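# Insert conveyor hinge rod, close slide, run belt once

## Task

Slide the hinge rod fully in so it passes through both ends of the conveyor belt, close the orange slide over the rod's end, then press the green button to make the belt travel one full loop. The button works a single time only.

## Robot and tools

ROBOT. Two arms, left_arm and right_arm, each a uf850 arm carrying a sixteen-motor, four-finger hand. right_arm has a right hand; left_arm has a left hand that mirrors it. Bases in the scene frame: left_arm at (+0.047, +0.337, +0.041) m, right_arm at (+0.036, -0.403, +0.041) m. A post stands fixed behind the arms.

FRAMES. Scene frame: origin at table-top height midway between the arms, +x out over the table, +z up, left_arm on the +y side. Camera names do not match image sides. Every hand pose, velocity, target and wrist-camera pose is given in that arm's own base frame. Fixed cameras and the table use the scene frame. The hand point sits near the index and middle knuckles. Its +z runs along the straight fingers toward the tips, +y points out of the palm face, and +x runs across the palm away from the thumb on the right hand but toward the thumb on the left hand. A rigid mast on the palm side near the wrist can strike things.

ROW LAYOUT. Every row has 48 numbers in [-1, 1], one list covering both arms, even if only one moves: left dx, dy, dz, rx, ry, rz; the left hand's 16 motors; left current_limit; left speed; then the same 24 for the right arm. Motor order: index_mcp, index_abd, index_pip, index_dip, thumb_cmc, thumb_axl, thumb_mcp, thumb_ipl, middle_mcp, middle_abd, middle_pip, middle_dip, ring_mcp, ring_abd, ring_pip, ring_dip. Results list motors in the same order.

POSE NUMBERS. dx..rz are an offset, not a pose: measured from the arm's Hand target at the start of the action or call, along that arm's base axes. 1.0 equals 0.6 m or 180 degrees. rx, ry, rz form one rotation vector, turning about the Hand target position. Within one action every row counts from that same start, not from the row before; a repeated offset in a later call moves the arm further. Six zeros request nothing new. Commanded orientation is clipped to 32 degrees from the measured one. If the hand point settles short, add the missing distance as a further offset. To stop a push, command back past the hand point.

HAND NUMBERS. The 16 motor numbers are absolute goal angles, scaled linearly between each hinge's stops (not offsets); a 0 is a real goal. To leave a hand unchanged, resend its hand_goal, hand_current_limit and hand_speed. Toward -1: finger _mcp curls at the knuckle toward the palm (straight at +0.75), _abd swings sideways away from the thumb (straight at 0.00), _pip and _dip bend the middle and end joints (straight at +0.58 and +0.70); thumb_cmc brings the thumb in front of the palm (+0.71 flat), thumb_axl rolls it (+0.68), thumb_mcp and thumb_ipl bend it (+0.23, +0.17). current_limit maps -1..+1 to 0..550 mA (minimum 11 mA); speed sets the goal rate to (speed+1)/2 of 8.5 rad/s. Start values: current_limit +0.4, speed -0.6. A finger only squeezes while its goal lies past the object surface.

TOOLS.
- execute_actions(actions, cameras): actions is a list of actions; each action is up to 15 rows, one per 1/30 s step, the last row held until step 15. Images come back only for an empty actions list or named cameras.
- move(target, speed, blend, blocking, cameras): target is one 48-number row or up to 15 rows; every row's offsets count from the same Hand targets. Straight paths, shared 10 s limit, no obstacle avoidance. speed in m/s, 0.002 to 1, default 0.25 (turns at twice that in rad/s), one value or one per target. blend in m rounds corners; 0 stops at each. blocking=false returns after about 0.5 s while motion continues.
- wait(seconds 0 to 3600): lets time pass, sending nothing new.
- stop(): brakes a running move.
- zoom_image(camera, region [x0, y0, x1, y1] pixels, at most 504 by 504): enlarges part of the newest image.
- clear_fault(arm: left_arm or right_arm): clears a reported torque fault.
- read_manual(section): licence texts only.
- finished_scene(scene 1): ends the scene permanently; the goal must hold without the robot.

CAMERAS. cam_high, cam_low, cam_left_wrist, cam_right_wrist, each 672x504; cameras ["all"] for all, [] for none.

RESULTS. end_effector_position (m), end_effector_quat_wxyz, velocities (m/s, rad/s) in the arm's base frame; these are omitted while joint velocities read within noise. Hand target is the last commanded pose after clipping, the base for the next offsets. Per motor: hand_goal, hand_measured, hand_current_ma (positive pushes toward -1), hand_state (moving, goal, blocked, overload). Joint torques follow Joint positions order. A move adds a move: line such as done, off_target, moving, held or fault, with limits=paced (pose clipped) or limits=held (steps withheld). Also watch for TORQUE FAULT, HAND FAULT, MOTOR HOT and OVER-TEMPERATURE FAULT lines.

AVOID. Dropping or releasing moving parts, letting anything leave the table, slamming, striking fixed or heavy items, ramming things that cannot give. Keep the arms and hands from hitting or squeezing each other; a clearance check blocks arm commands that come too close but does not cover fingers. Contact torque at a joint's limit (wrist pitch 12, wrist roll 13.8, forearm roll 21.3, elbow 45.5, shoulder and waist 54.6 N m) stops that arm until clear_fault. A finger motor at 495 mA or more for 5 s shuts down for 10 s. Long stretched reaches or pushes heat motors. Faster moves strike harder and stray further from the path.

Each tool is called after "Call:" by a JSON object that holds its "api" and its "payload".

## Session

Call:
{"api": "execute_actions", "payload": {"actions": []}}

Scene clock: 0.00 s.
left_arm: end_effector_position=(+0.2549, +0.0421, +0.2490) hand_goal=(+0.754, +0.000, +0.576, +0.696, +0.714, +0.678, +0.226, +0.168, +0.754, +0.000, +0.576, +0.696, +0.754, +0.000, +0.576, +0.696) hand_measured=(+0.7535, -0.0008, +0.5770, +0.6958, +0.7142, +0.6777, +0.2262, +0.1681, +0.7535, -0.0008, +0.5770, +0.6958, +0.7535, -0.0008, +0.5770, +0.6958) hand_current_ma=(+14, +0, -10, -13, -5, +14, -11, -1, -7, -3, +6, +8, -5, -15, -12, +7) hand_state=(goal, goal, goal, goal, goal, goal, goal, goal, goal, goal, goal, goal, goal, goal, goal, goal) hand_current_limit=0.40 hand_speed=-0.60 end_effector_quat_wxyz=(+0.339, -0.394, +0.788, +0.330) | right_arm: end_effector_position=(+0.7898, +0.5397, +0.2571) hand_goal=(+0.754, +0.000, +0.576, +0.696, +0.714, +0.678, +0.226, +0.168, +0.754, +0.000, +0.576, +0.696, +0.754, +0.000, +0.576, +0.696) hand_measured=(+0.7523, -0.0008, +0.5770, +0.6958, +0.7154, +0.6767, +0.2252, +0.1672, +0.7535, +0.0007, +0.5770, +0.6958, +0.7535, +0.0007, +0.5770, +0.6958) hand_current_ma=(-9, +7, +6, -1, -9, +0, -6, -11, +6, +4, -6, -17, +0, +0, -1, +5) hand_state=(goal, goal, goal, goal, goal, goal, goal, goal, goal, goal, goal, goal, goal, goal, goal, goal) hand_current_limit=0.40 hand_speed=-0.60 end_effector_quat_wxyz=(-0.064, +0.112, +0.938, +0.321)
Joint positions: left_arm=[-0.53 -0.197 -0.431 1.235 -1.048 -2.568] | right_arm=[0.425 -1.376 -2.486 0.761 -1.003 0.273]
Joint velocities: within noise
Joint torques (N m): no reading
Hand target: left_arm +0.2549, +0.0421, +0.2490; +0.339, -0.394, +0.788, +0.330 | right_arm +0.7898, +0.5397, +0.2571; -0.064, +0.112, +0.938, +0.321

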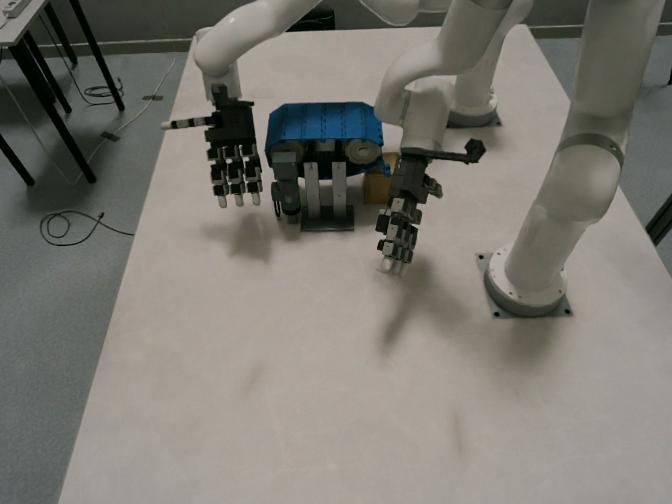

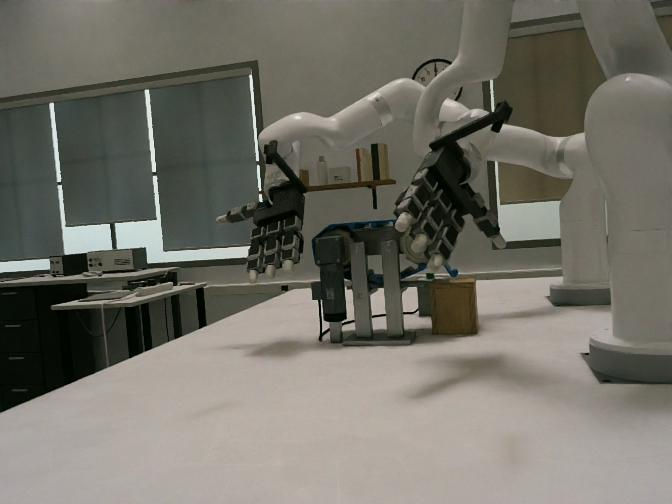

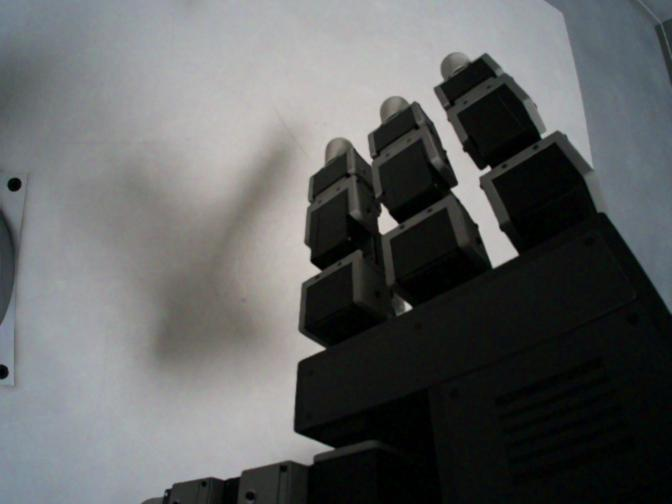

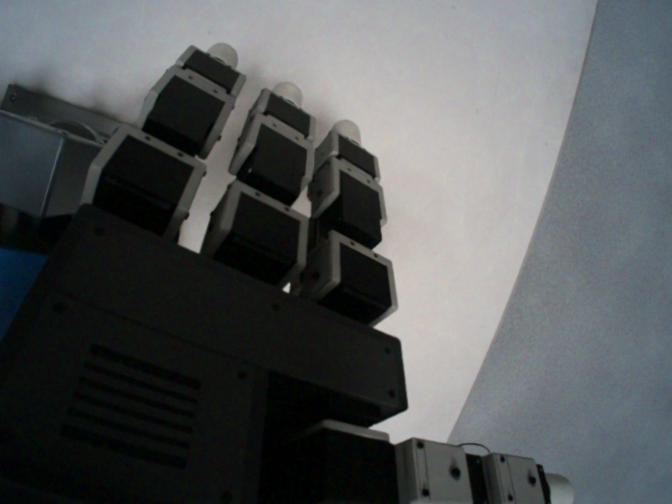

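Call:
{"api": "zoom_image", "payload": {"camera": "cam_high", "region": [200, 80, 440, 250]}}

Call:
{"api": "zoom_image", "payload": {"camera": "cam_low", "region": [300, 210, 500, 360]}}

Scaled by 2.100 from the camera's image (finer frame: 960x720).

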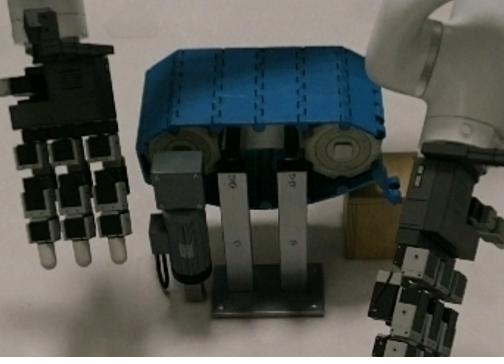

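Scaled by 2.520 from the camera's image (finer frame: 960x720).

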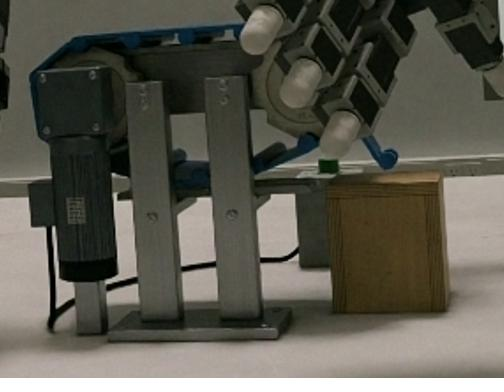

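Call:
{"api": "move", "payload": {"target": [[0.21,-0.117,0.057,-0.376,0.103,-0.0517,0.754,0,0.576,0.696,0.714,0.678,0.226,0.168,0.754,0,0.576,0.696,0.754,0,0.576,0.696,0.4,-0.6,0,0,0.5,0,0,0,0.754,0,0.576,0.696,0.714,0.678,0.226,0.168,0.754,0,0.576,0.696,0.754,0,0.576,0.696,0.4,-0.6]], "cameras": ["all"]}}

Scene clock: 122.83 s.
left_arm: end_effector_position=(+0.3809, -0.0281, +0.2832) hand_goal=(+0.754, +0.000, +0.576, +0.696, +0.714, +0.678, +0.226, +0.168, +0.754, +0.000, +0.576, +0.696, +0.754, +0.000, +0.576, +0.696) hand_measured=(+0.7462, -0.0096, +0.5680, +0.6869, +0.7054, +0.6777, +0.2173, +0.1672, +0.7426, -0.0081, +0.5667, +0.6881, +0.7462, -0.0081, +0.5693, +0.6881) hand_current_ma=(-2, +7, +4, +10, -3, +11, +13, +9, -7, -2, +7, +15, +0, +1, -8, +1) hand_state=(goal, goal, goal, goal, goal, goal, goal, goal, goal, goal, goal, goal, goal, goal, goal, goal) hand_current_limit=0.40 hand_speed=-0.60 end_effector_quat_wxyz=(-0.036, -0.399, +0.906, -0.133) | right_arm: end_effector_position=(+0.7885, +0.5391, +0.5566) hand_goal=(+0.754, +0.000, +0.576, +0.696, +0.714, +0.678, +0.226, +0.168, +0.754, +0.000, +0.576, +0.696, +0.754, +0.000, +0.576, +0.696) hand_measured=(+0.7571, -0.0008, +0.5770, +0.6971, +0.7167, +0.6767, +0.2242, +0.1681, +0.7571, +0.0007, +0.5757, +0.6958, +0.7583, -0.0008, +0.5757, +0.6971) hand_current_ma=(-10, +6, +11, -2, -11, +3, -5, -6, +3, +6, -3, -8, +0, -11, -2, +1) hand_state=(goal, goal, goal, goal, goal, goal, goal, goal, goal, goal, goal, goal, goal, goal, goal, goal) hand_current_limit=0.40 hand_speed=-0.60 end_effector_quat_wxyz=(+0.006, +0.158, +0.910, +0.382)
Joint positions: left_arm=[-0.017 -0.172 -0.846 -0.444 -0.677 -0.498] | right_arm=[0.441 -1.198 -2.768 0.68 -1.141 0.63]
Joint torques (N m): left_arm=[0 24.49 -18.47 0.16 -4.22 1.68] | right_arm=[0 53.27 -19.65 1.58 0.61 1.55]
Hand target: left_arm +0.3809, -0.0281, +0.2832; -0.036, -0.399, +0.906, -0.133 | right_arm +0.7898, +0.5397, +0.5571; -0.064, +0.112, +0.938, +0.321
Off the commanded pose: left_arm 0.000 m, 0 deg | right_arm 0.002 m, 12 deg.
elbow stopped short (right arm): the move would have taken joint 3 (elbow) straighter than the controller allows.
move: off_target (right_arm)
cam_left_wrist: T_world_to_cam=[[0.99333, 0.11526, -0.0004, -0.40398], [0.05794, -0.49634, 0.86619, -0.32035], [0.09964, -0.86044, -0.49971, 0.20635]] pos_world=[0.39929, 0.06512, 0.38044]
cam_right_wrist: T_world_to_cam=[[0.9375, 0.13551, 0.32052, -0.95576], [0.12386, -0.99069, 0.05657, 0.35476], [0.3252, -0.01333, -0.94555, 0.40198]] pos_world=[0.72136, 0.48634, 0.66636]

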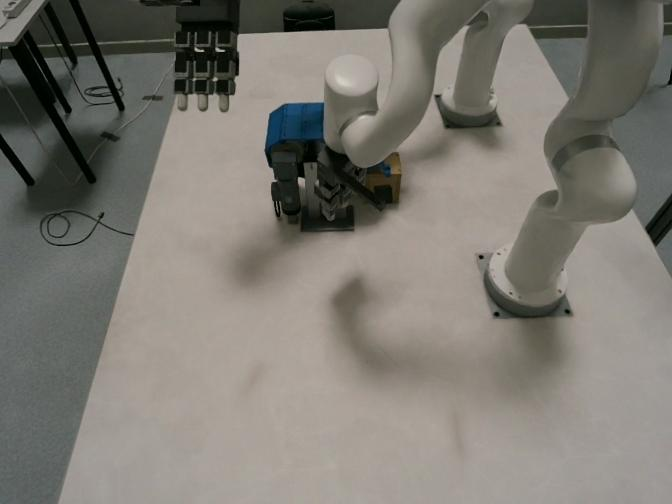

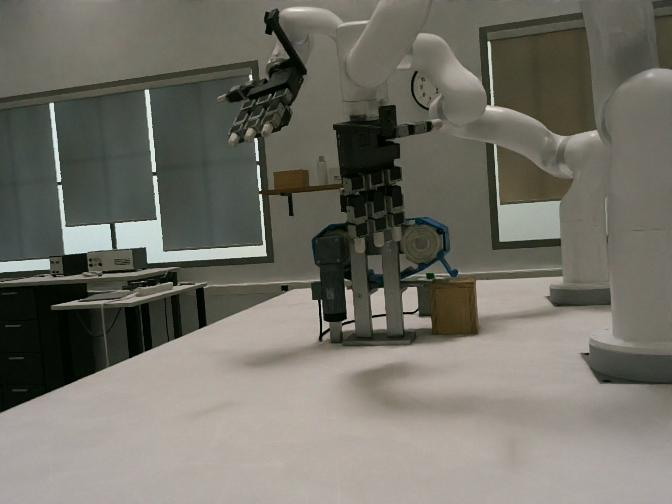

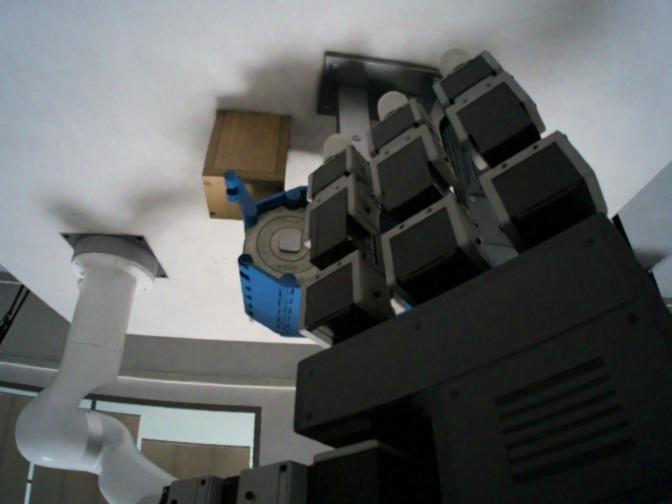

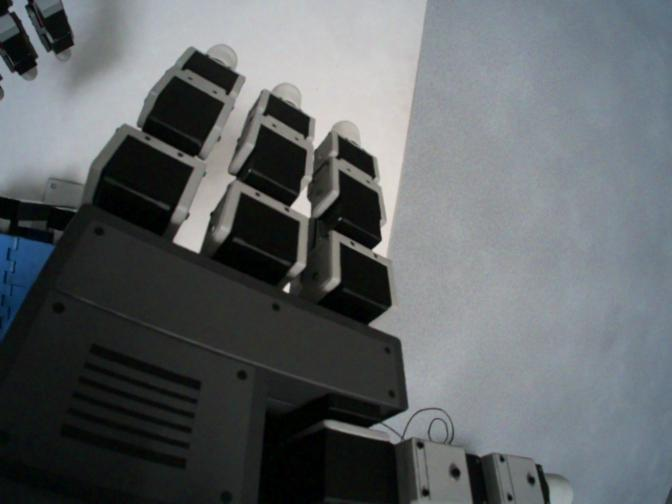

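Call:
{"api": "zoom_image", "payload": {"camera": "cam_left_wrist", "region": [180, 90, 340, 350]}}

Call:
{"api": "zoom_image", "payload": {"camera": "cam_low", "region": [300, 200, 500, 350]}}

Call:
{"api": "zoom_image", "payload": {"camera": "cam_high", "region": [250, 90, 410, 240]}}

Scaled by 1.938 from the camera's image (finer frame: 960x720).

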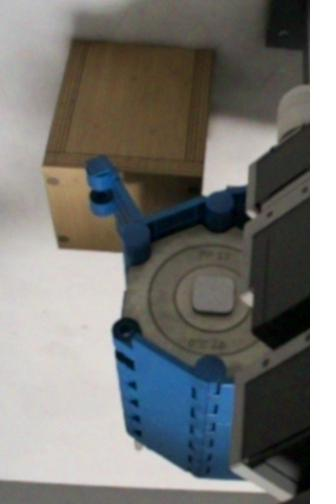

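Scaled by 2.520 from the camera's image (finer frame: 960x720).

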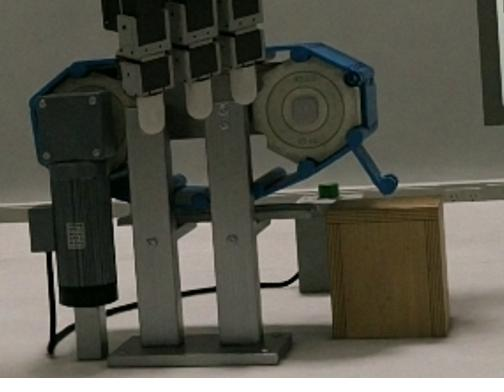

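Scaled by 3.150 from the camera's image (finer frame: 960x720).

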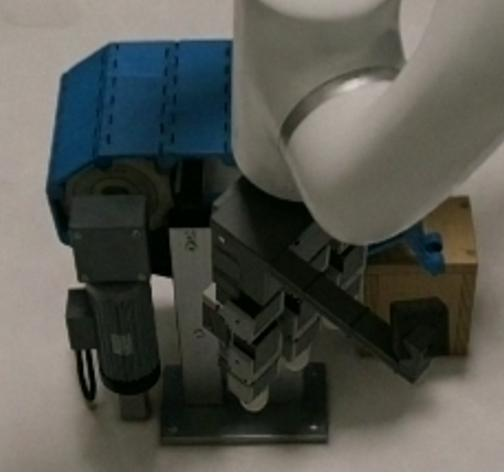

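Call:
{"api": "move", "payload": {"target": [[0,0,0,0,0,0,0.754,0,0.576,0.696,0.714,0.678,0.226,0.168,0.754,0,0.576,0.696,0.754,0,0.576,0.696,0.4,-0.6,-0.317,-0.9,-0.083,0,0,0,0.754,0,0.576,0.696,0.714,0.678,0.226,0.168,0.754,0,0.576,0.696,0.754,0,0.576,0.696,0.4,-0.6]], "cameras": ["all"]}}

Scene clock: 147.90 s.
left_arm: end_effector_position=(+0.3809, -0.0281, +0.2832) hand_goal=(+0.754, +0.000, +0.576, +0.696, +0.714, +0.678, +0.226, +0.168, +0.754, +0.000, +0.576, +0.696, +0.754, +0.000, +0.576, +0.696) hand_measured=(+0.7462, -0.0081, +0.5680, +0.6869, +0.7054, +0.6777, +0.2173, +0.1672, +0.7426, -0.0081, +0.5667, +0.6894, +0.7462, -0.0081, +0.5693, +0.6881) hand_current_ma=(+6, +13, +1, -11, -17, +11, +10, +3, -12, -1, +12, +9, -8, -8, -9, +5) hand_state=(goal, goal, goal, goal, goal, goal, goal, goal, goal, goal, goal, goal, goal, goal, goal, goal) hand_current_limit=0.40 hand_speed=-0.60 end_effector_quat_wxyz=(-0.036, -0.399, +0.906, -0.133) | right_arm: end_effector_position=(+0.5996, -0.0003, +0.5073) hand_goal=(+0.754, +0.000, +0.576, +0.696, +0.714, +0.678, +0.226, +0.168, +0.754, +0.000, +0.576, +0.696, +0.754, +0.000, +0.576, +0.696) hand_measured=(+0.7583, +0.0007, +0.5770, +0.6958, +0.7192, +0.6767, +0.2232, +0.1672, +0.7583, +0.0007, +0.5770, +0.6958, +0.7583, -0.0008, +0.5757, +0.6958) hand_current_ma=(+2, -5, +8, -7, -11, +7, +4, -11, +10, -8, -16, -7, -9, -10, +6, -2) hand_state=(goal, goal, goal, goal, goal, goal, goal, goal, goal, goal, goal, goal, goal, goal, goal, goal) hand_current_limit=0.40 hand_speed=-0.60 end_effector_quat_wxyz=(-0.064, +0.112, +0.938, +0.321)
Joint positions: left_arm=[-0.017 -0.172 -0.846 -0.444 -0.677 -0.497] | right_arm=[-0.335 -0.414 -1.454 0.614 -1.386 -0.322]
Joint torques (N m): left_arm=[0 24.49 -18.47 0.16 -0.15 -0.02] | right_arm=[-11.48 22.85 -20.85 1.44 -7.15 -1.65]
Hand target: left_arm +0.3809, -0.0281, +0.2832; -0.036, -0.399, +0.906, -0.133 | right_arm +0.5996, -0.0003, +0.5073; -0.064, +0.112, +0.938, +0.321
Off the commanded pose: left_arm 0.000 m, 0 deg | right_arm 0.000 m, 0 deg.
move: done
cam_left_wrist: T_world_to_cam=[[0.99333, 0.11527, -0.00041, -0.40397], [0.05794, -0.49626, 0.86624, -0.32037], [0.09965, -0.86049, -0.49963, 0.20633]] pos_world=[0.39929, 0.06512, 0.38044]
cam_right_wrist: T_world_to_cam=[[0.93457, 0.30046, 0.19053, -0.62197], [0.27633, -0.95033, 0.14322, -0.28878], [0.2241, -0.0812, -0.97118, 0.4832]] pos_world=[0.55278, -0.04832, 0.62914]

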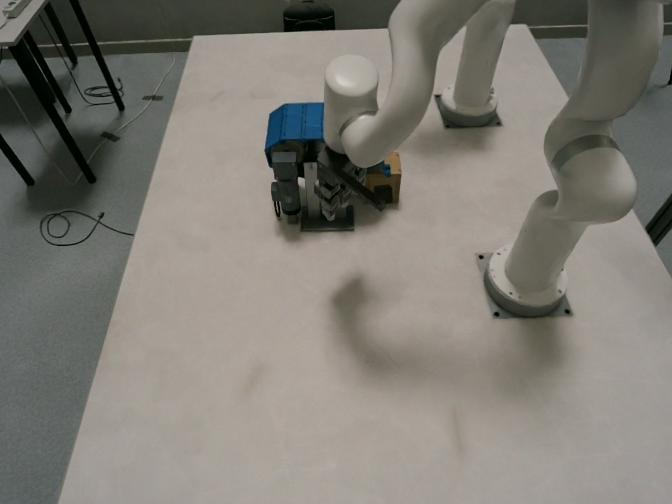

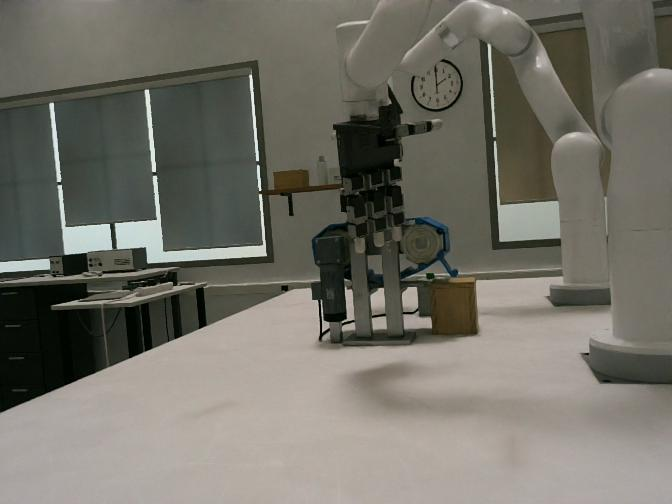

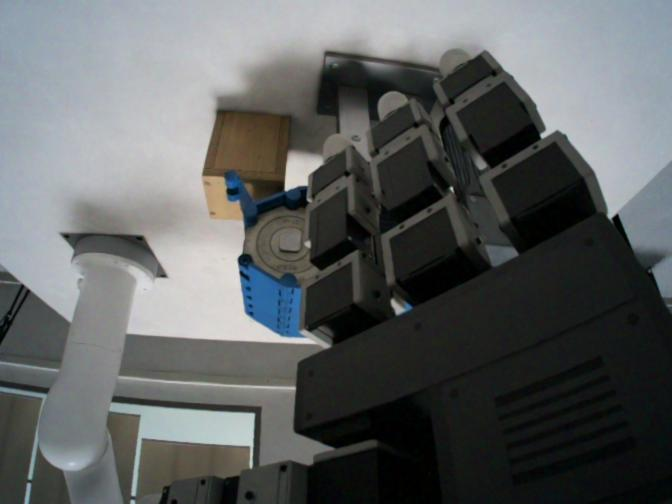

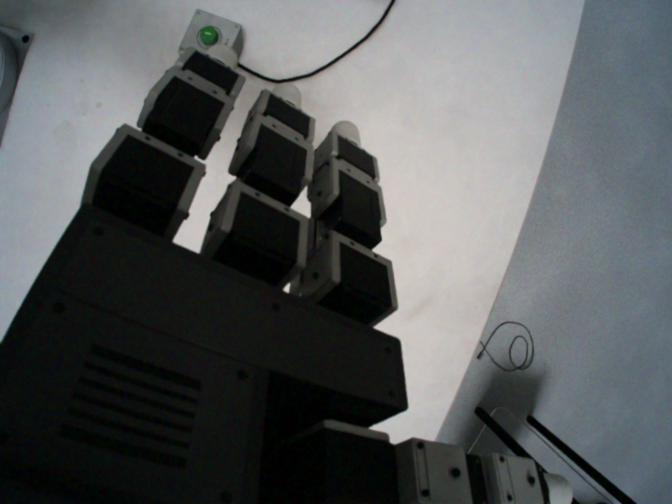

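Call:
{"api": "move", "payload": {"target": [[0,0,0,0,0,0,0.754,0,0.576,0.696,0.714,0.678,0.226,0.168,0.754,0,0.576,0.696,0.754,0,0.576,0.696,0.4,-0.6,-0.286,-0.066,-0.355,-0.024,-0.348,0.809,0.754,0,0.576,0.696,0.714,0.678,0.226,0.168,0.754,0,0.576,0.696,0.754,0,0.576,0.696,0.4,-0.6]], "cameras": ["all"]}}

Scene clock: 165.00 s.
left_arm: end_effector_position=(+0.3809, -0.0281, +0.2832) hand_goal=(+0.754, +0.000, +0.576, +0.696, +0.714, +0.678, +0.226, +0.168, +0.754, +0.000, +0.576, +0.696, +0.754, +0.000, +0.576, +0.696) hand_measured=(+0.7450, -0.0096, +0.5680, +0.6869, +0.7054, +0.6777, +0.2163, +0.1681, +0.7426, -0.0081, +0.5667, +0.6894, +0.7450, -0.0081, +0.5705, +0.6881) hand_current_ma=(+4, +3, -19, -6, -6, -7, +4, +16, -10, +4, +3, +15, -2, -4, +3, +12) hand_state=(goal, goal, goal, goal, goal, goal, goal, goal, goal, goal, goal, goal, goal, goal, goal, goal) hand_current_limit=0.40 hand_speed=-0.60 end_effector_quat_wxyz=(-0.036, -0.399, +0.906, -0.133) | right_arm: end_effector_position=(+0.4280, -0.0398, +0.2943) hand_goal=(+0.754, +0.000, +0.576, +0.696, +0.714, +0.678, +0.226, +0.168, +0.754, +0.000, +0.576, +0.696, +0.754, +0.000, +0.576, +0.696) hand_measured=(+0.7486, -0.0066, +0.5705, +0.6958, +0.7129, +0.6777, +0.2222, +0.1681, +0.7523, -0.0066, +0.5718, +0.6971, +0.7498, -0.0081, +0.5705, +0.6958) hand_current_ma=(-6, +2, -1, +2, -16, +10, -5, -6, -1, -8, -8, -10, +5, -5, -6, +8) hand_state=(goal, goal, goal, goal, goal, goal, goal, goal, goal, goal, goal, goal, goal, goal, goal, goal) hand_current_limit=0.40 hand_speed=-0.60 end_effector_quat_wxyz=(-0.066, +0.949, -0.309, -0.020)
Joint positions: left_arm=[-0.017 -0.172 -0.846 -0.444 -0.677 -0.497] | right_arm=[-0.031 -0.265 -0.987 0.206 -0.735 -2.697]
Joint torques (N m): left_arm=[0 24.49 -18.47 0.16 -0.15 -0.02] | right_arm=[0 28.9 -19.48 0.66 -0.13 -1.55]
Hand target: left_arm +0.3809, -0.0281, +0.2832; -0.036, -0.399, +0.906, -0.133 | right_arm +0.4280, -0.0399, +0.2943; -0.066, +0.949, -0.309, -0.020
Off the commanded pose: left_arm 0.000 m, 0 deg | right_arm 0.000 m, 0 deg.
move: done
cam_left_wrist: T_world_to_cam=[[0.99333, 0.11527, -0.00041, -0.40397], [0.05794, -0.49626, 0.86624, -0.32037], [0.09965, -0.86049, -0.49963, 0.20633]] pos_world=[0.39929, 0.06512, 0.38044]
cam_right_wrist: T_world_to_cam=[[-0.99989, 0.01202, 0.00903, 0.46066], [0.01442, 0.59785, 0.80148, -0.26839], [0.00424, 0.80152, -0.59796, 0.331]] pos_world=[0.46307, -0.11038, 0.40887]

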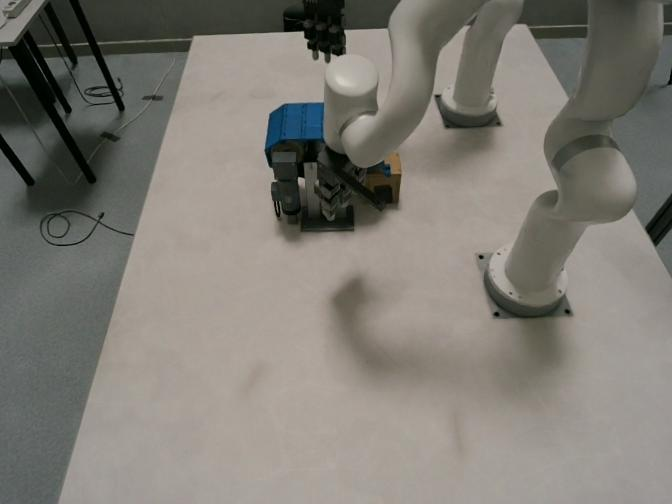

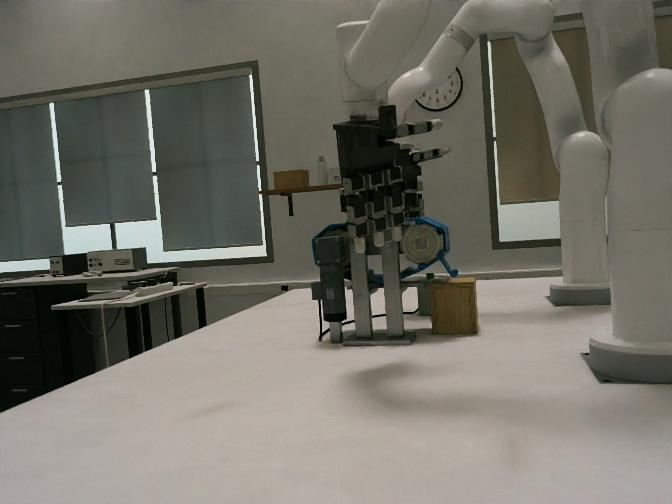

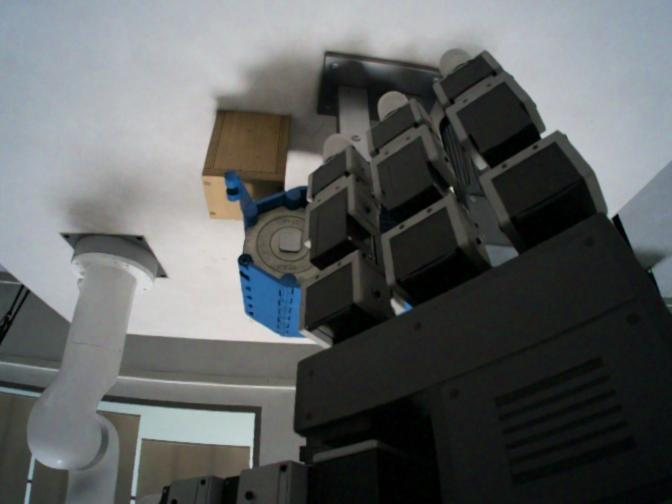

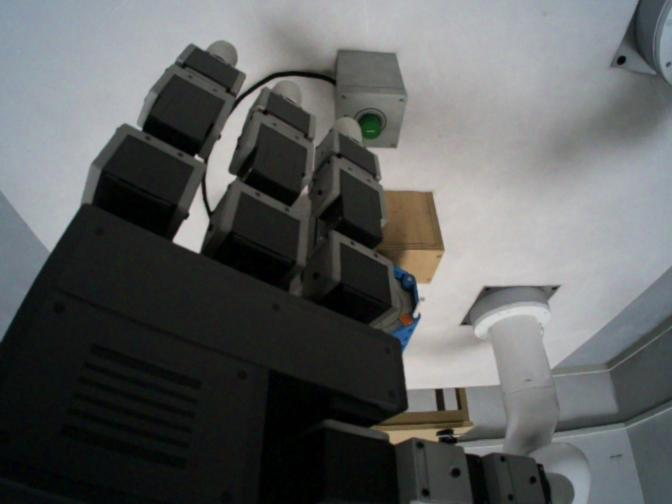

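Call:
{"api": "zoom_image", "payload": {"camera": "cam_right_wrist", "region": [320, 180, 480, 360]}}

Scaled by 2.800 from the camera's image (finer frame: 960x720).

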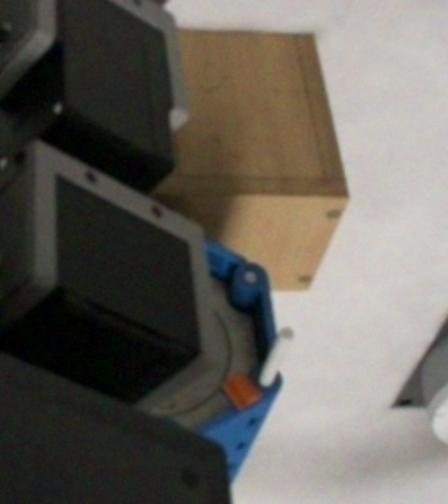

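Call:
{"api": "move", "payload": {"target": [[-0.3,0.15,0.0,0,0,0,0.754,0,0.576,0.696,0.714,0.678,0.226,0.168,0.754,0,0.576,0.696,0.754,0,0.576,0.696,0.4,-0.6,0.085,0.081,-0.083,0,0,0,0.754,0,0.576,0.696,0.714,0.678,0.226,0.168,0.754,0,0.576,0.696,0.754,0,0.576,0.696,0.4,-0.6]], "cameras": ["all"]}}

Call:
{"api": "zoom_image", "payload": {"camera": "cam_right_wrist", "region": [400, 220, 560, 400]}}

Call:
{"api": "zoom_image", "payload": {"camera": "cam_high", "region": [250, 90, 410, 240]}}

Scene clock: 214.10 s.
left_arm: end_effector_position=(+0.2009, +0.0619, +0.2832) hand_goal=(+0.754, +0.000, +0.576, +0.696, +0.714, +0.678, +0.226, +0.168, +0.754, +0.000, +0.576, +0.696, +0.754, +0.000, +0.576, +0.696) hand_measured=(+0.7450, -0.0081, +0.5680, +0.6869, +0.7054, +0.6777, +0.2173, +0.1672, +0.7414, -0.0081, +0.5667, +0.6881, +0.7450, -0.0081, +0.5693, +0.6881) hand_current_ma=(+18, -6, -1, -1, -3, +7, +10, +12, -3, +3, +4, +3, -19, -16, -17, +0) hand_state=(goal, goal, goal, goal, goal, goal, goal, goal, goal, goal, goal, goal, goal, goal, goal, goal) hand_current_limit=0.40 hand_speed=-0.60 end_effector_quat_wxyz=(-0.036, -0.399, +0.906, -0.133) | right_arm: end_effector_position=(+0.4790, +0.0087, +0.2445) hand_goal=(+0.754, +0.000, +0.576, +0.696, +0.714, +0.678, +0.226, +0.168, +0.754, +0.000, +0.576, +0.696, +0.754, +0.000, +0.576, +0.696) hand_measured=(+0.7486, -0.0066, +0.5705, +0.6958, +0.7117, +0.6767, +0.2222, +0.1681, +0.7498, -0.0066, +0.5705, +0.6958, +0.7486, -0.0096, +0.5705, +0.6958) hand_current_ma=(-1, +4, +4, -5, -4, -2, -6, -7, +3, -1, -11, -12, -5, -11, +8, -4) hand_state=(goal, goal, goal, goal, goal, goal, goal, goal, goal, goal, goal, goal, goal, goal, goal, goal) hand_current_limit=0.40 hand_speed=-0.60 end_effector_quat_wxyz=(-0.066, +0.949, -0.309, -0.020)
Joint positions: left_arm=[0.297 0.276 -0.421 -0.394 -0.779 -0.24] | right_arm=[0.061 -0.448 -1.105 0.225 -0.66 -2.63]
Joint torques (N m): left_arm=[0 22.36 -18.56 0.18 -4.18 1.83] | right_arm=[0 22.46 -18.97 0.61 -0.11 1.71]
Hand target: left_arm +0.2009, +0.0619, +0.2832; -0.036, -0.399, +0.906, -0.133 | right_arm +0.4790, +0.0087, +0.2445; -0.066, +0.949, -0.309, -0.020
Off the commanded pose: left_arm 0.000 m, 0 deg | right_arm 0.000 m, 0 deg.
move: done
cam_left_wrist: T_world_to_cam=[[0.99333, 0.11531, -0.00048, -0.23553], [0.05804, -0.49633, 0.86619, -0.26527], [0.09964, -0.86044, -0.49971, 0.30173]] pos_world=[0.21929, 0.15512, 0.38044]
cam_right_wrist: T_world_to_cam=[[-0.99989, 0.01216, 0.00905, 0.51152], [0.01452, 0.59785, 0.80148, -0.25832], [0.00434, 0.80152, -0.59796, 0.262]] pos_world=[0.51407, -0.06178, 0.35907]

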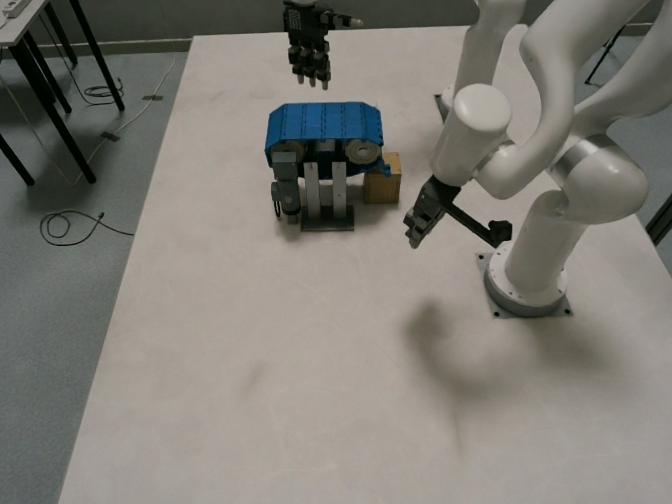

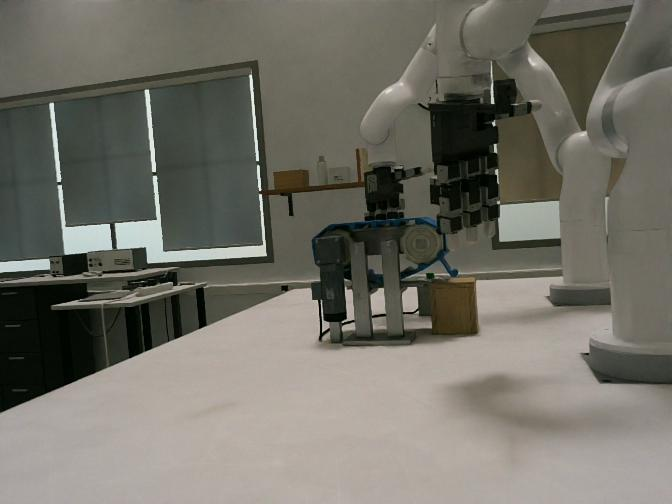

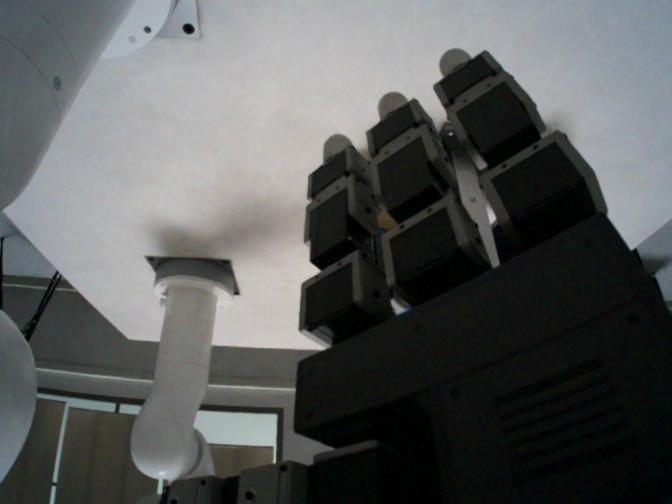

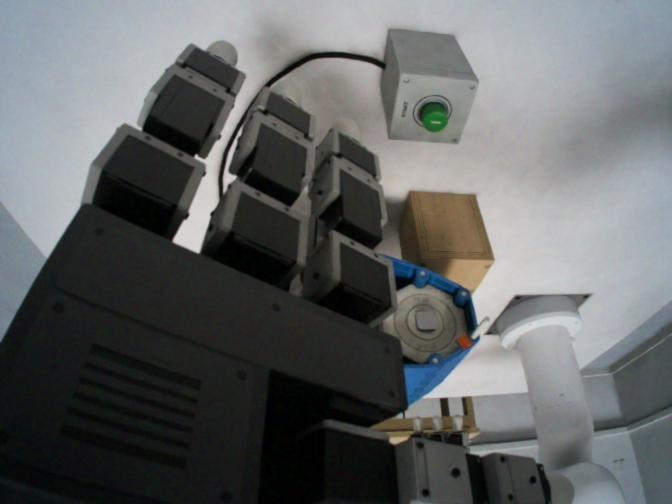

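Scaled by 2.800 from the camera's image (finer frame: 960x720).

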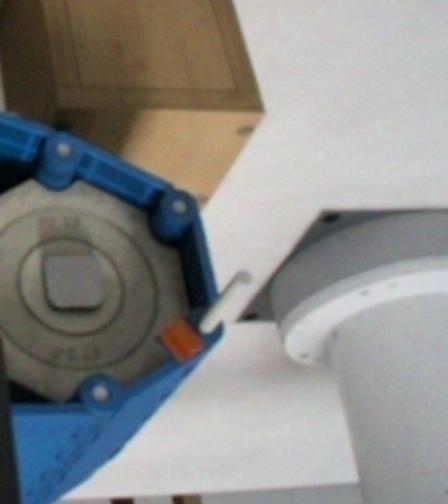

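Scaled by 3.150 from the camera's image (finer frame: 960x720).

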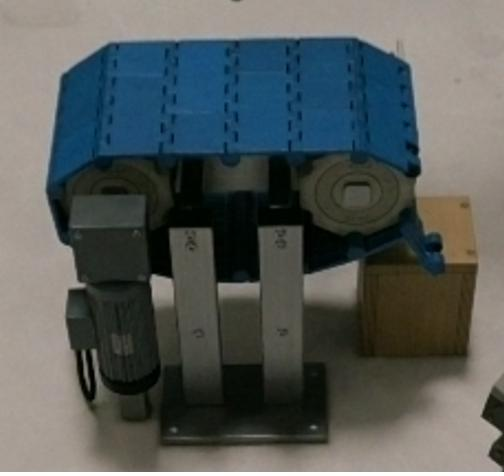

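Call:
{"api": "move", "payload": {"target": [[0.06,-0.453,-0.068,0,0,0.518,0.754,0,0.576,0.696,0.714,0.678,0.226,0.168,0.754,0,0.576,0.696,0.754,0,0.576,0.696,0.4,-0.6,0,0,0,0,0,0,0.754,0,0.576,0.696,0.714,0.678,0.226,0.168,0.754,0,0.576,0.696,0.754,0,0.576,0.696,0.4,-0.6]], "cameras": ["all"]}}

Call:
{"api": "zoom_image", "payload": {"camera": "cam_left_wrist", "region": [60, 120, 280, 300]}}

Scene clock: 274.57 s.
left_arm: end_effector_position=(+0.2369, -0.2099, +0.2424) hand_goal=(+0.754, +0.000, +0.576, +0.696, +0.714, +0.678, +0.226, +0.168, +0.754, +0.000, +0.576, +0.696, +0.754, +0.000, +0.576, +0.696) hand_measured=(+0.7450, -0.0081, +0.5680, +0.6869, +0.7054, +0.6777, +0.2173, +0.1672, +0.7414, -0.0081, +0.5667, +0.6894, +0.7450, -0.0081, +0.5693, +0.6881) hand_current_ma=(+11, -9, -7, +6, -17, +9, +12, +19, -7, -14, +13, +0, -5, -12, -8, +4) hand_state=(goal, goal, goal, goal, goal, goal, goal, goal, goal, goal, goal, goal, goal, goal, goal, goal) hand_current_limit=0.40 hand_speed=-0.60 end_effector_quat_wxyz=(-0.072, +0.933, -0.332, +0.118) | right_arm: end_effector_position=(+0.4790, +0.0087, +0.2445) hand_goal=(+0.754, +0.000, +0.576, +0.696, +0.714, +0.678, +0.226, +0.168, +0.754, +0.000, +0.576, +0.696, +0.754, +0.000, +0.576, +0.696) hand_measured=(+0.7486, -0.0066, +0.5718, +0.6958, +0.7129, +0.6777, +0.2222, +0.1672, +0.7498, -0.0081, +0.5705, +0.6958, +0.7498, -0.0081, +0.5705, +0.6958) hand_current_ma=(-2, -7, +2, +0, -9, +11, -4, -9, -7, -7, -6, -1, -4, -11, -2, -8) hand_state=(goal, goal, goal, goal, goal, goal, goal, goal, goal, goal, goal, goal, goal, goal, goal, goal) hand_current_limit=0.40 hand_speed=-0.60 end_effector_quat_wxyz=(-0.066, +0.949, -0.309, -0.020)
Joint positions: left_arm=[-0.59 0.274 -0.314 0.479 -0.436 -3.468] | right_arm=[0.061 -0.448 -1.105 0.225 -0.66 -2.63]
Joint torques (N m): left_arm=[0 22.48 -18.58 0.53 -4.18 -0.02] | right_arm=[0 34.57 -18.97 0.61 -0.11 0.01]
Hand target: left_arm +0.2369, -0.2099, +0.2424; -0.072, +0.933, -0.332, +0.118 | right_arm +0.4790, +0.0087, +0.2445; -0.066, +0.949, -0.309, -0.020
Off the commanded pose: left_arm 0.000 m, 0 deg | right_arm 0.000 m, 0 deg.
move: done
cam_left_wrist: T_world_to_cam=[[-0.17127, 0.98522, -0.0005, 0.21854], [0.49226, 0.08601, 0.86619, -0.34753], [0.85343, 0.14811, -0.49971, 0.07705]] pos_world=[0.14275, -0.19683, 0.33964]
cam_right_wrist: T_world_to_cam=[[-0.99989, 0.01216, 0.00905, 0.51152], [0.01452, 0.59785, 0.80148, -0.25832], [0.00434, 0.80152, -0.59796, 0.262]] pos_world=[0.51407, -0.06178, 0.35907]

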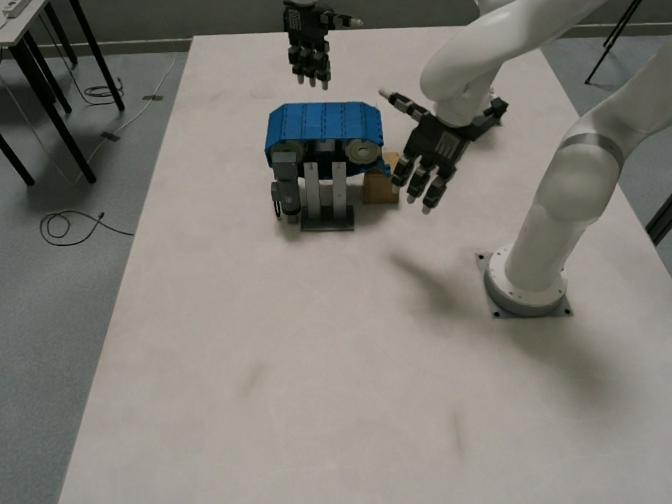

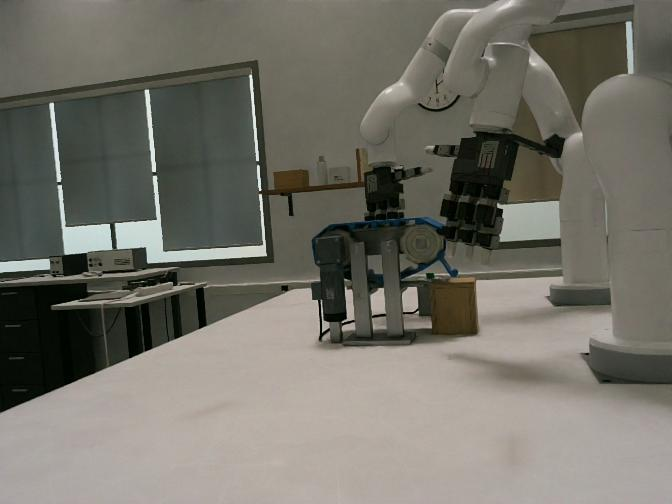

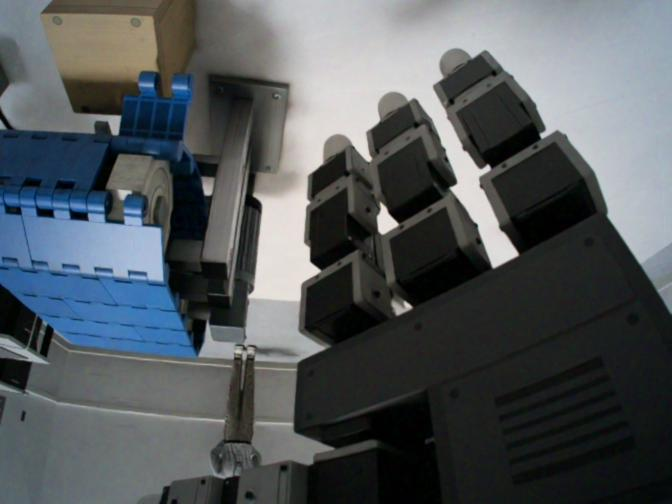

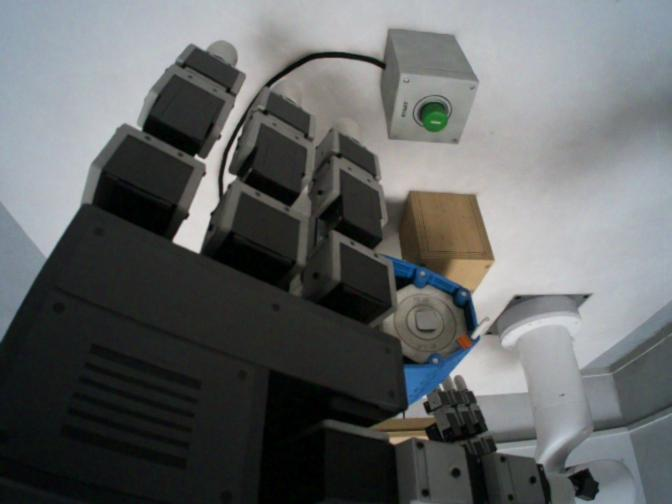

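Scaled by 2.291 from the camera's image (finer frame: 960x720).

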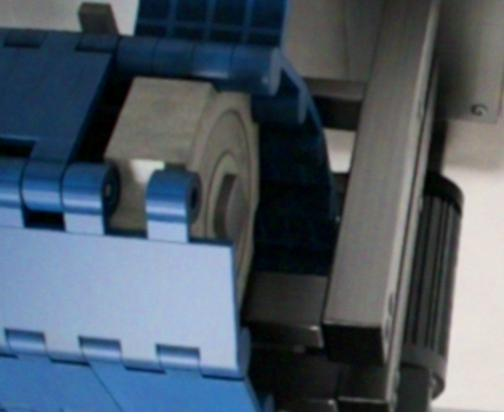

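Call:
{"api": "zoom_image", "payload": {"camera": "cam_left_wrist", "region": [0, 60, 220, 220]}}

Call:
{"api": "zoom_image", "payload": {"camera": "cam_left_wrist", "region": [0, 170, 220, 360]}}

Call:
{"api": "zoom_image", "payload": {"camera": "cam_left_wrist", "region": [100, 60, 220, 230]}}

Scaled by 2.291 from the camera's image (finer frame: 960x720).

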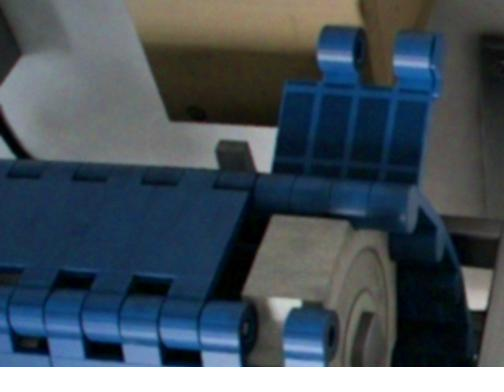

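Scaled by 2.291 from the camera's image (finer frame: 960x720).

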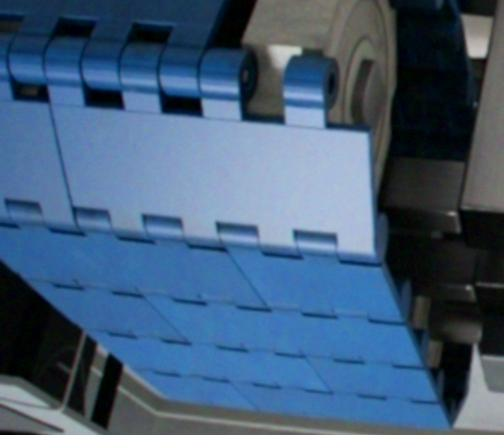

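Scaled by 2.965 from the camera's image (finer frame: 960x720).

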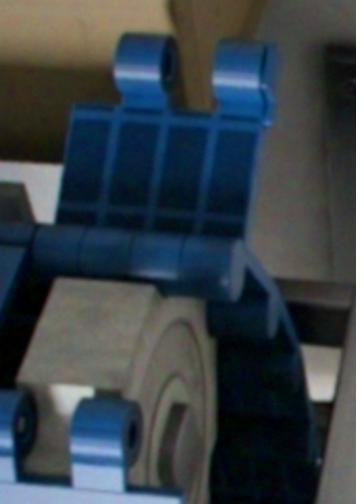

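Call:
{"api": "move", "payload": {"target": [[0,0.15,0.02,0,0,0,0.754,0,0.576,0.696,0.714,0.678,0.226,0.168,0.754,0,0.576,0.696,0.754,0,0.576,0.696,0.4,-0.6,0,0,0.2,0,0,0,0.754,0,0.576,0.696,0.714,0.678,0.226,0.168,0.754,0,0.576,0.696,0.754,0,0.576,0.696,0.4,-0.6],[0.077,0.255,-0.022,-0.5225,0.234,0.1113,0.754,0,0.576,0.696,0.714,0.678,0.226,0.168,0.754,0,0.576,0.696,0.754,0,0.576,0.696,0.4,-0.6,-0.231,0.107,0.124,0.189,0.628,-0.552,0.754,0,0.576,0.696,0.714,0.678,0.226,0.168,0.754,0,0.576,0.696,0.754,0,0.576,0.696,0.4,-0.6]], "cameras": ["all"], "blend": 0.03}}

Scene clock: 512.60 s.
left_arm: end_effector_position=(+0.2831, -0.0569, +0.2292) hand_goal=(+0.754, +0.000, +0.576, +0.696, +0.714, +0.678, +0.226, +0.168, +0.754, +0.000, +0.576, +0.696, +0.754, +0.000, +0.576, +0.696) hand_measured=(+0.7872, -0.0081, +0.5770, +0.6894, +0.7418, +0.6777, +0.2173, +0.1681, +0.7836, -0.0081, +0.5770, +0.6958, +0.7872, -0.0081, +0.5770, +0.6958) hand_current_ma=(+15, +5, -11, -6, -5, +13, -2, +16, +20, -3, +10, +11, +0, -21, -12, -4) hand_state=(blocked, goal, goal, goal, blocked, goal, goal, goal, blocked, goal, goal, goal, blocked, goal, goal, goal) hand_current_limit=0.40 hand_speed=-0.60 end_effector_quat_wxyz=(+0.707, +0.707, +0.000, +0.000) | right_arm: end_effector_position=(+0.3404, +0.0729, +0.3189) hand_goal=(+0.754, +0.000, +0.576, +0.696, +0.714, +0.678, +0.226, +0.168, +0.754, +0.000, +0.576, +0.696, +0.754, +0.000, +0.576, +0.696) hand_measured=(+0.7631, -0.0081, +0.5808, +0.6945, +0.7230, +0.6777, +0.2222, +0.1681, +0.7631, -0.0066, +0.5808, +0.6958, +0.7631, -0.0081, +0.5834, +0.6958) hand_current_ma=(-1, +7, +6, -2, -4, +15, -2, -10, +2, -17, -8, -2, +0, -14, +4, +14) hand_state=(goal, goal, goal, goal, goal, goal, goal, goal, goal, goal, goal, goal, goal, goal, goal, goal) hand_current_limit=0.40 hand_speed=-0.60 end_effector_quat_wxyz=(+0.011, +0.012, +0.707, +0.707)
Joint positions: left_arm=[0.559 -0.935 -0.582 -1.039 -1.387 -1.268] | right_arm=[-0.44 -0.656 -0.553 1.164 -1.53 -1.664]
Joint torques (N m): left_arm=[0 29.29 -0.79 0.37 -6.9 0.06] | right_arm=[0 29.45 -7.44 -0.2 -1.71 1.55]
Hand target: left_arm +0.2831, -0.0569, +0.2292; +0.707, +0.707, +0.000, +0.000 | right_arm +0.3404, +0.0729, +0.3189; +0.011, +0.012, +0.707, +0.707
Off the commanded pose: left_arm 0.000 m, 0 deg | right_arm 0.000 m, 0 deg.
move: done
cam_left_wrist: T_world_to_cam=[[-0.75606, -0.0095, -0.65443, 0.33454], [0.46465, 0.6964, -0.54692, -0.00547], [0.46094, -0.71759, -0.5221, 0.0753]] pos_world=[0.22077, 0.06102, 0.25525]
cam_right_wrist: T_world_to_cam=[[0.81607, -0.03526, 0.57688, -0.4242], [0.37724, -0.72369, -0.57789, 0.05844], [0.43786, 0.68922, -0.57728, 0.10975]] pos_world=[0.27607, -0.0483, 0.34184]

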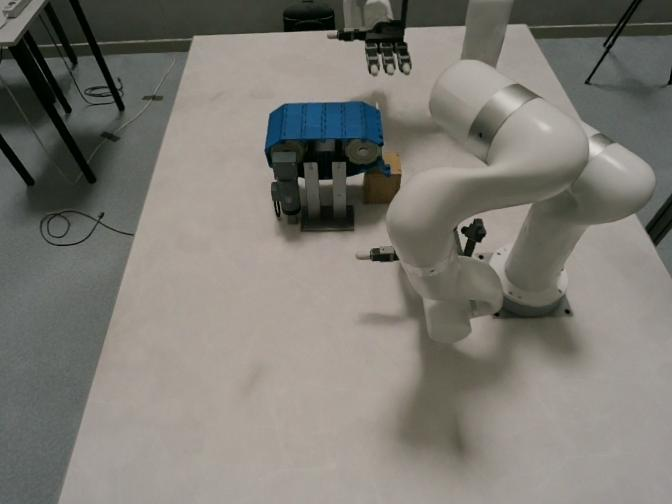

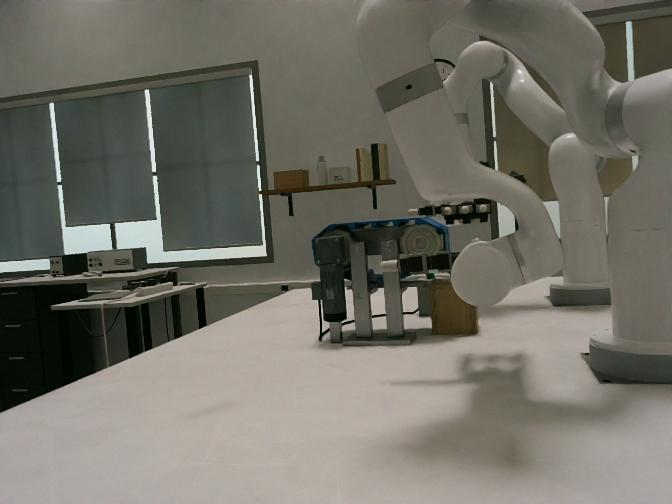

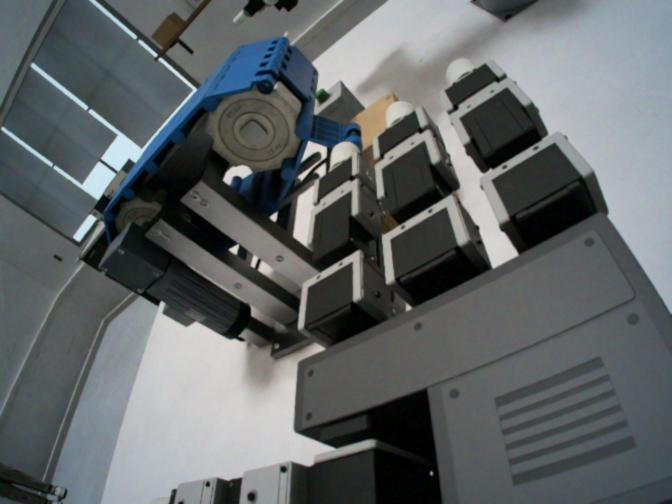

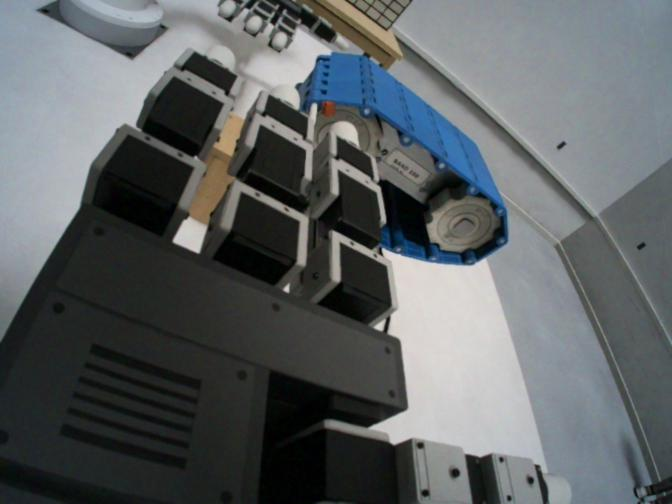

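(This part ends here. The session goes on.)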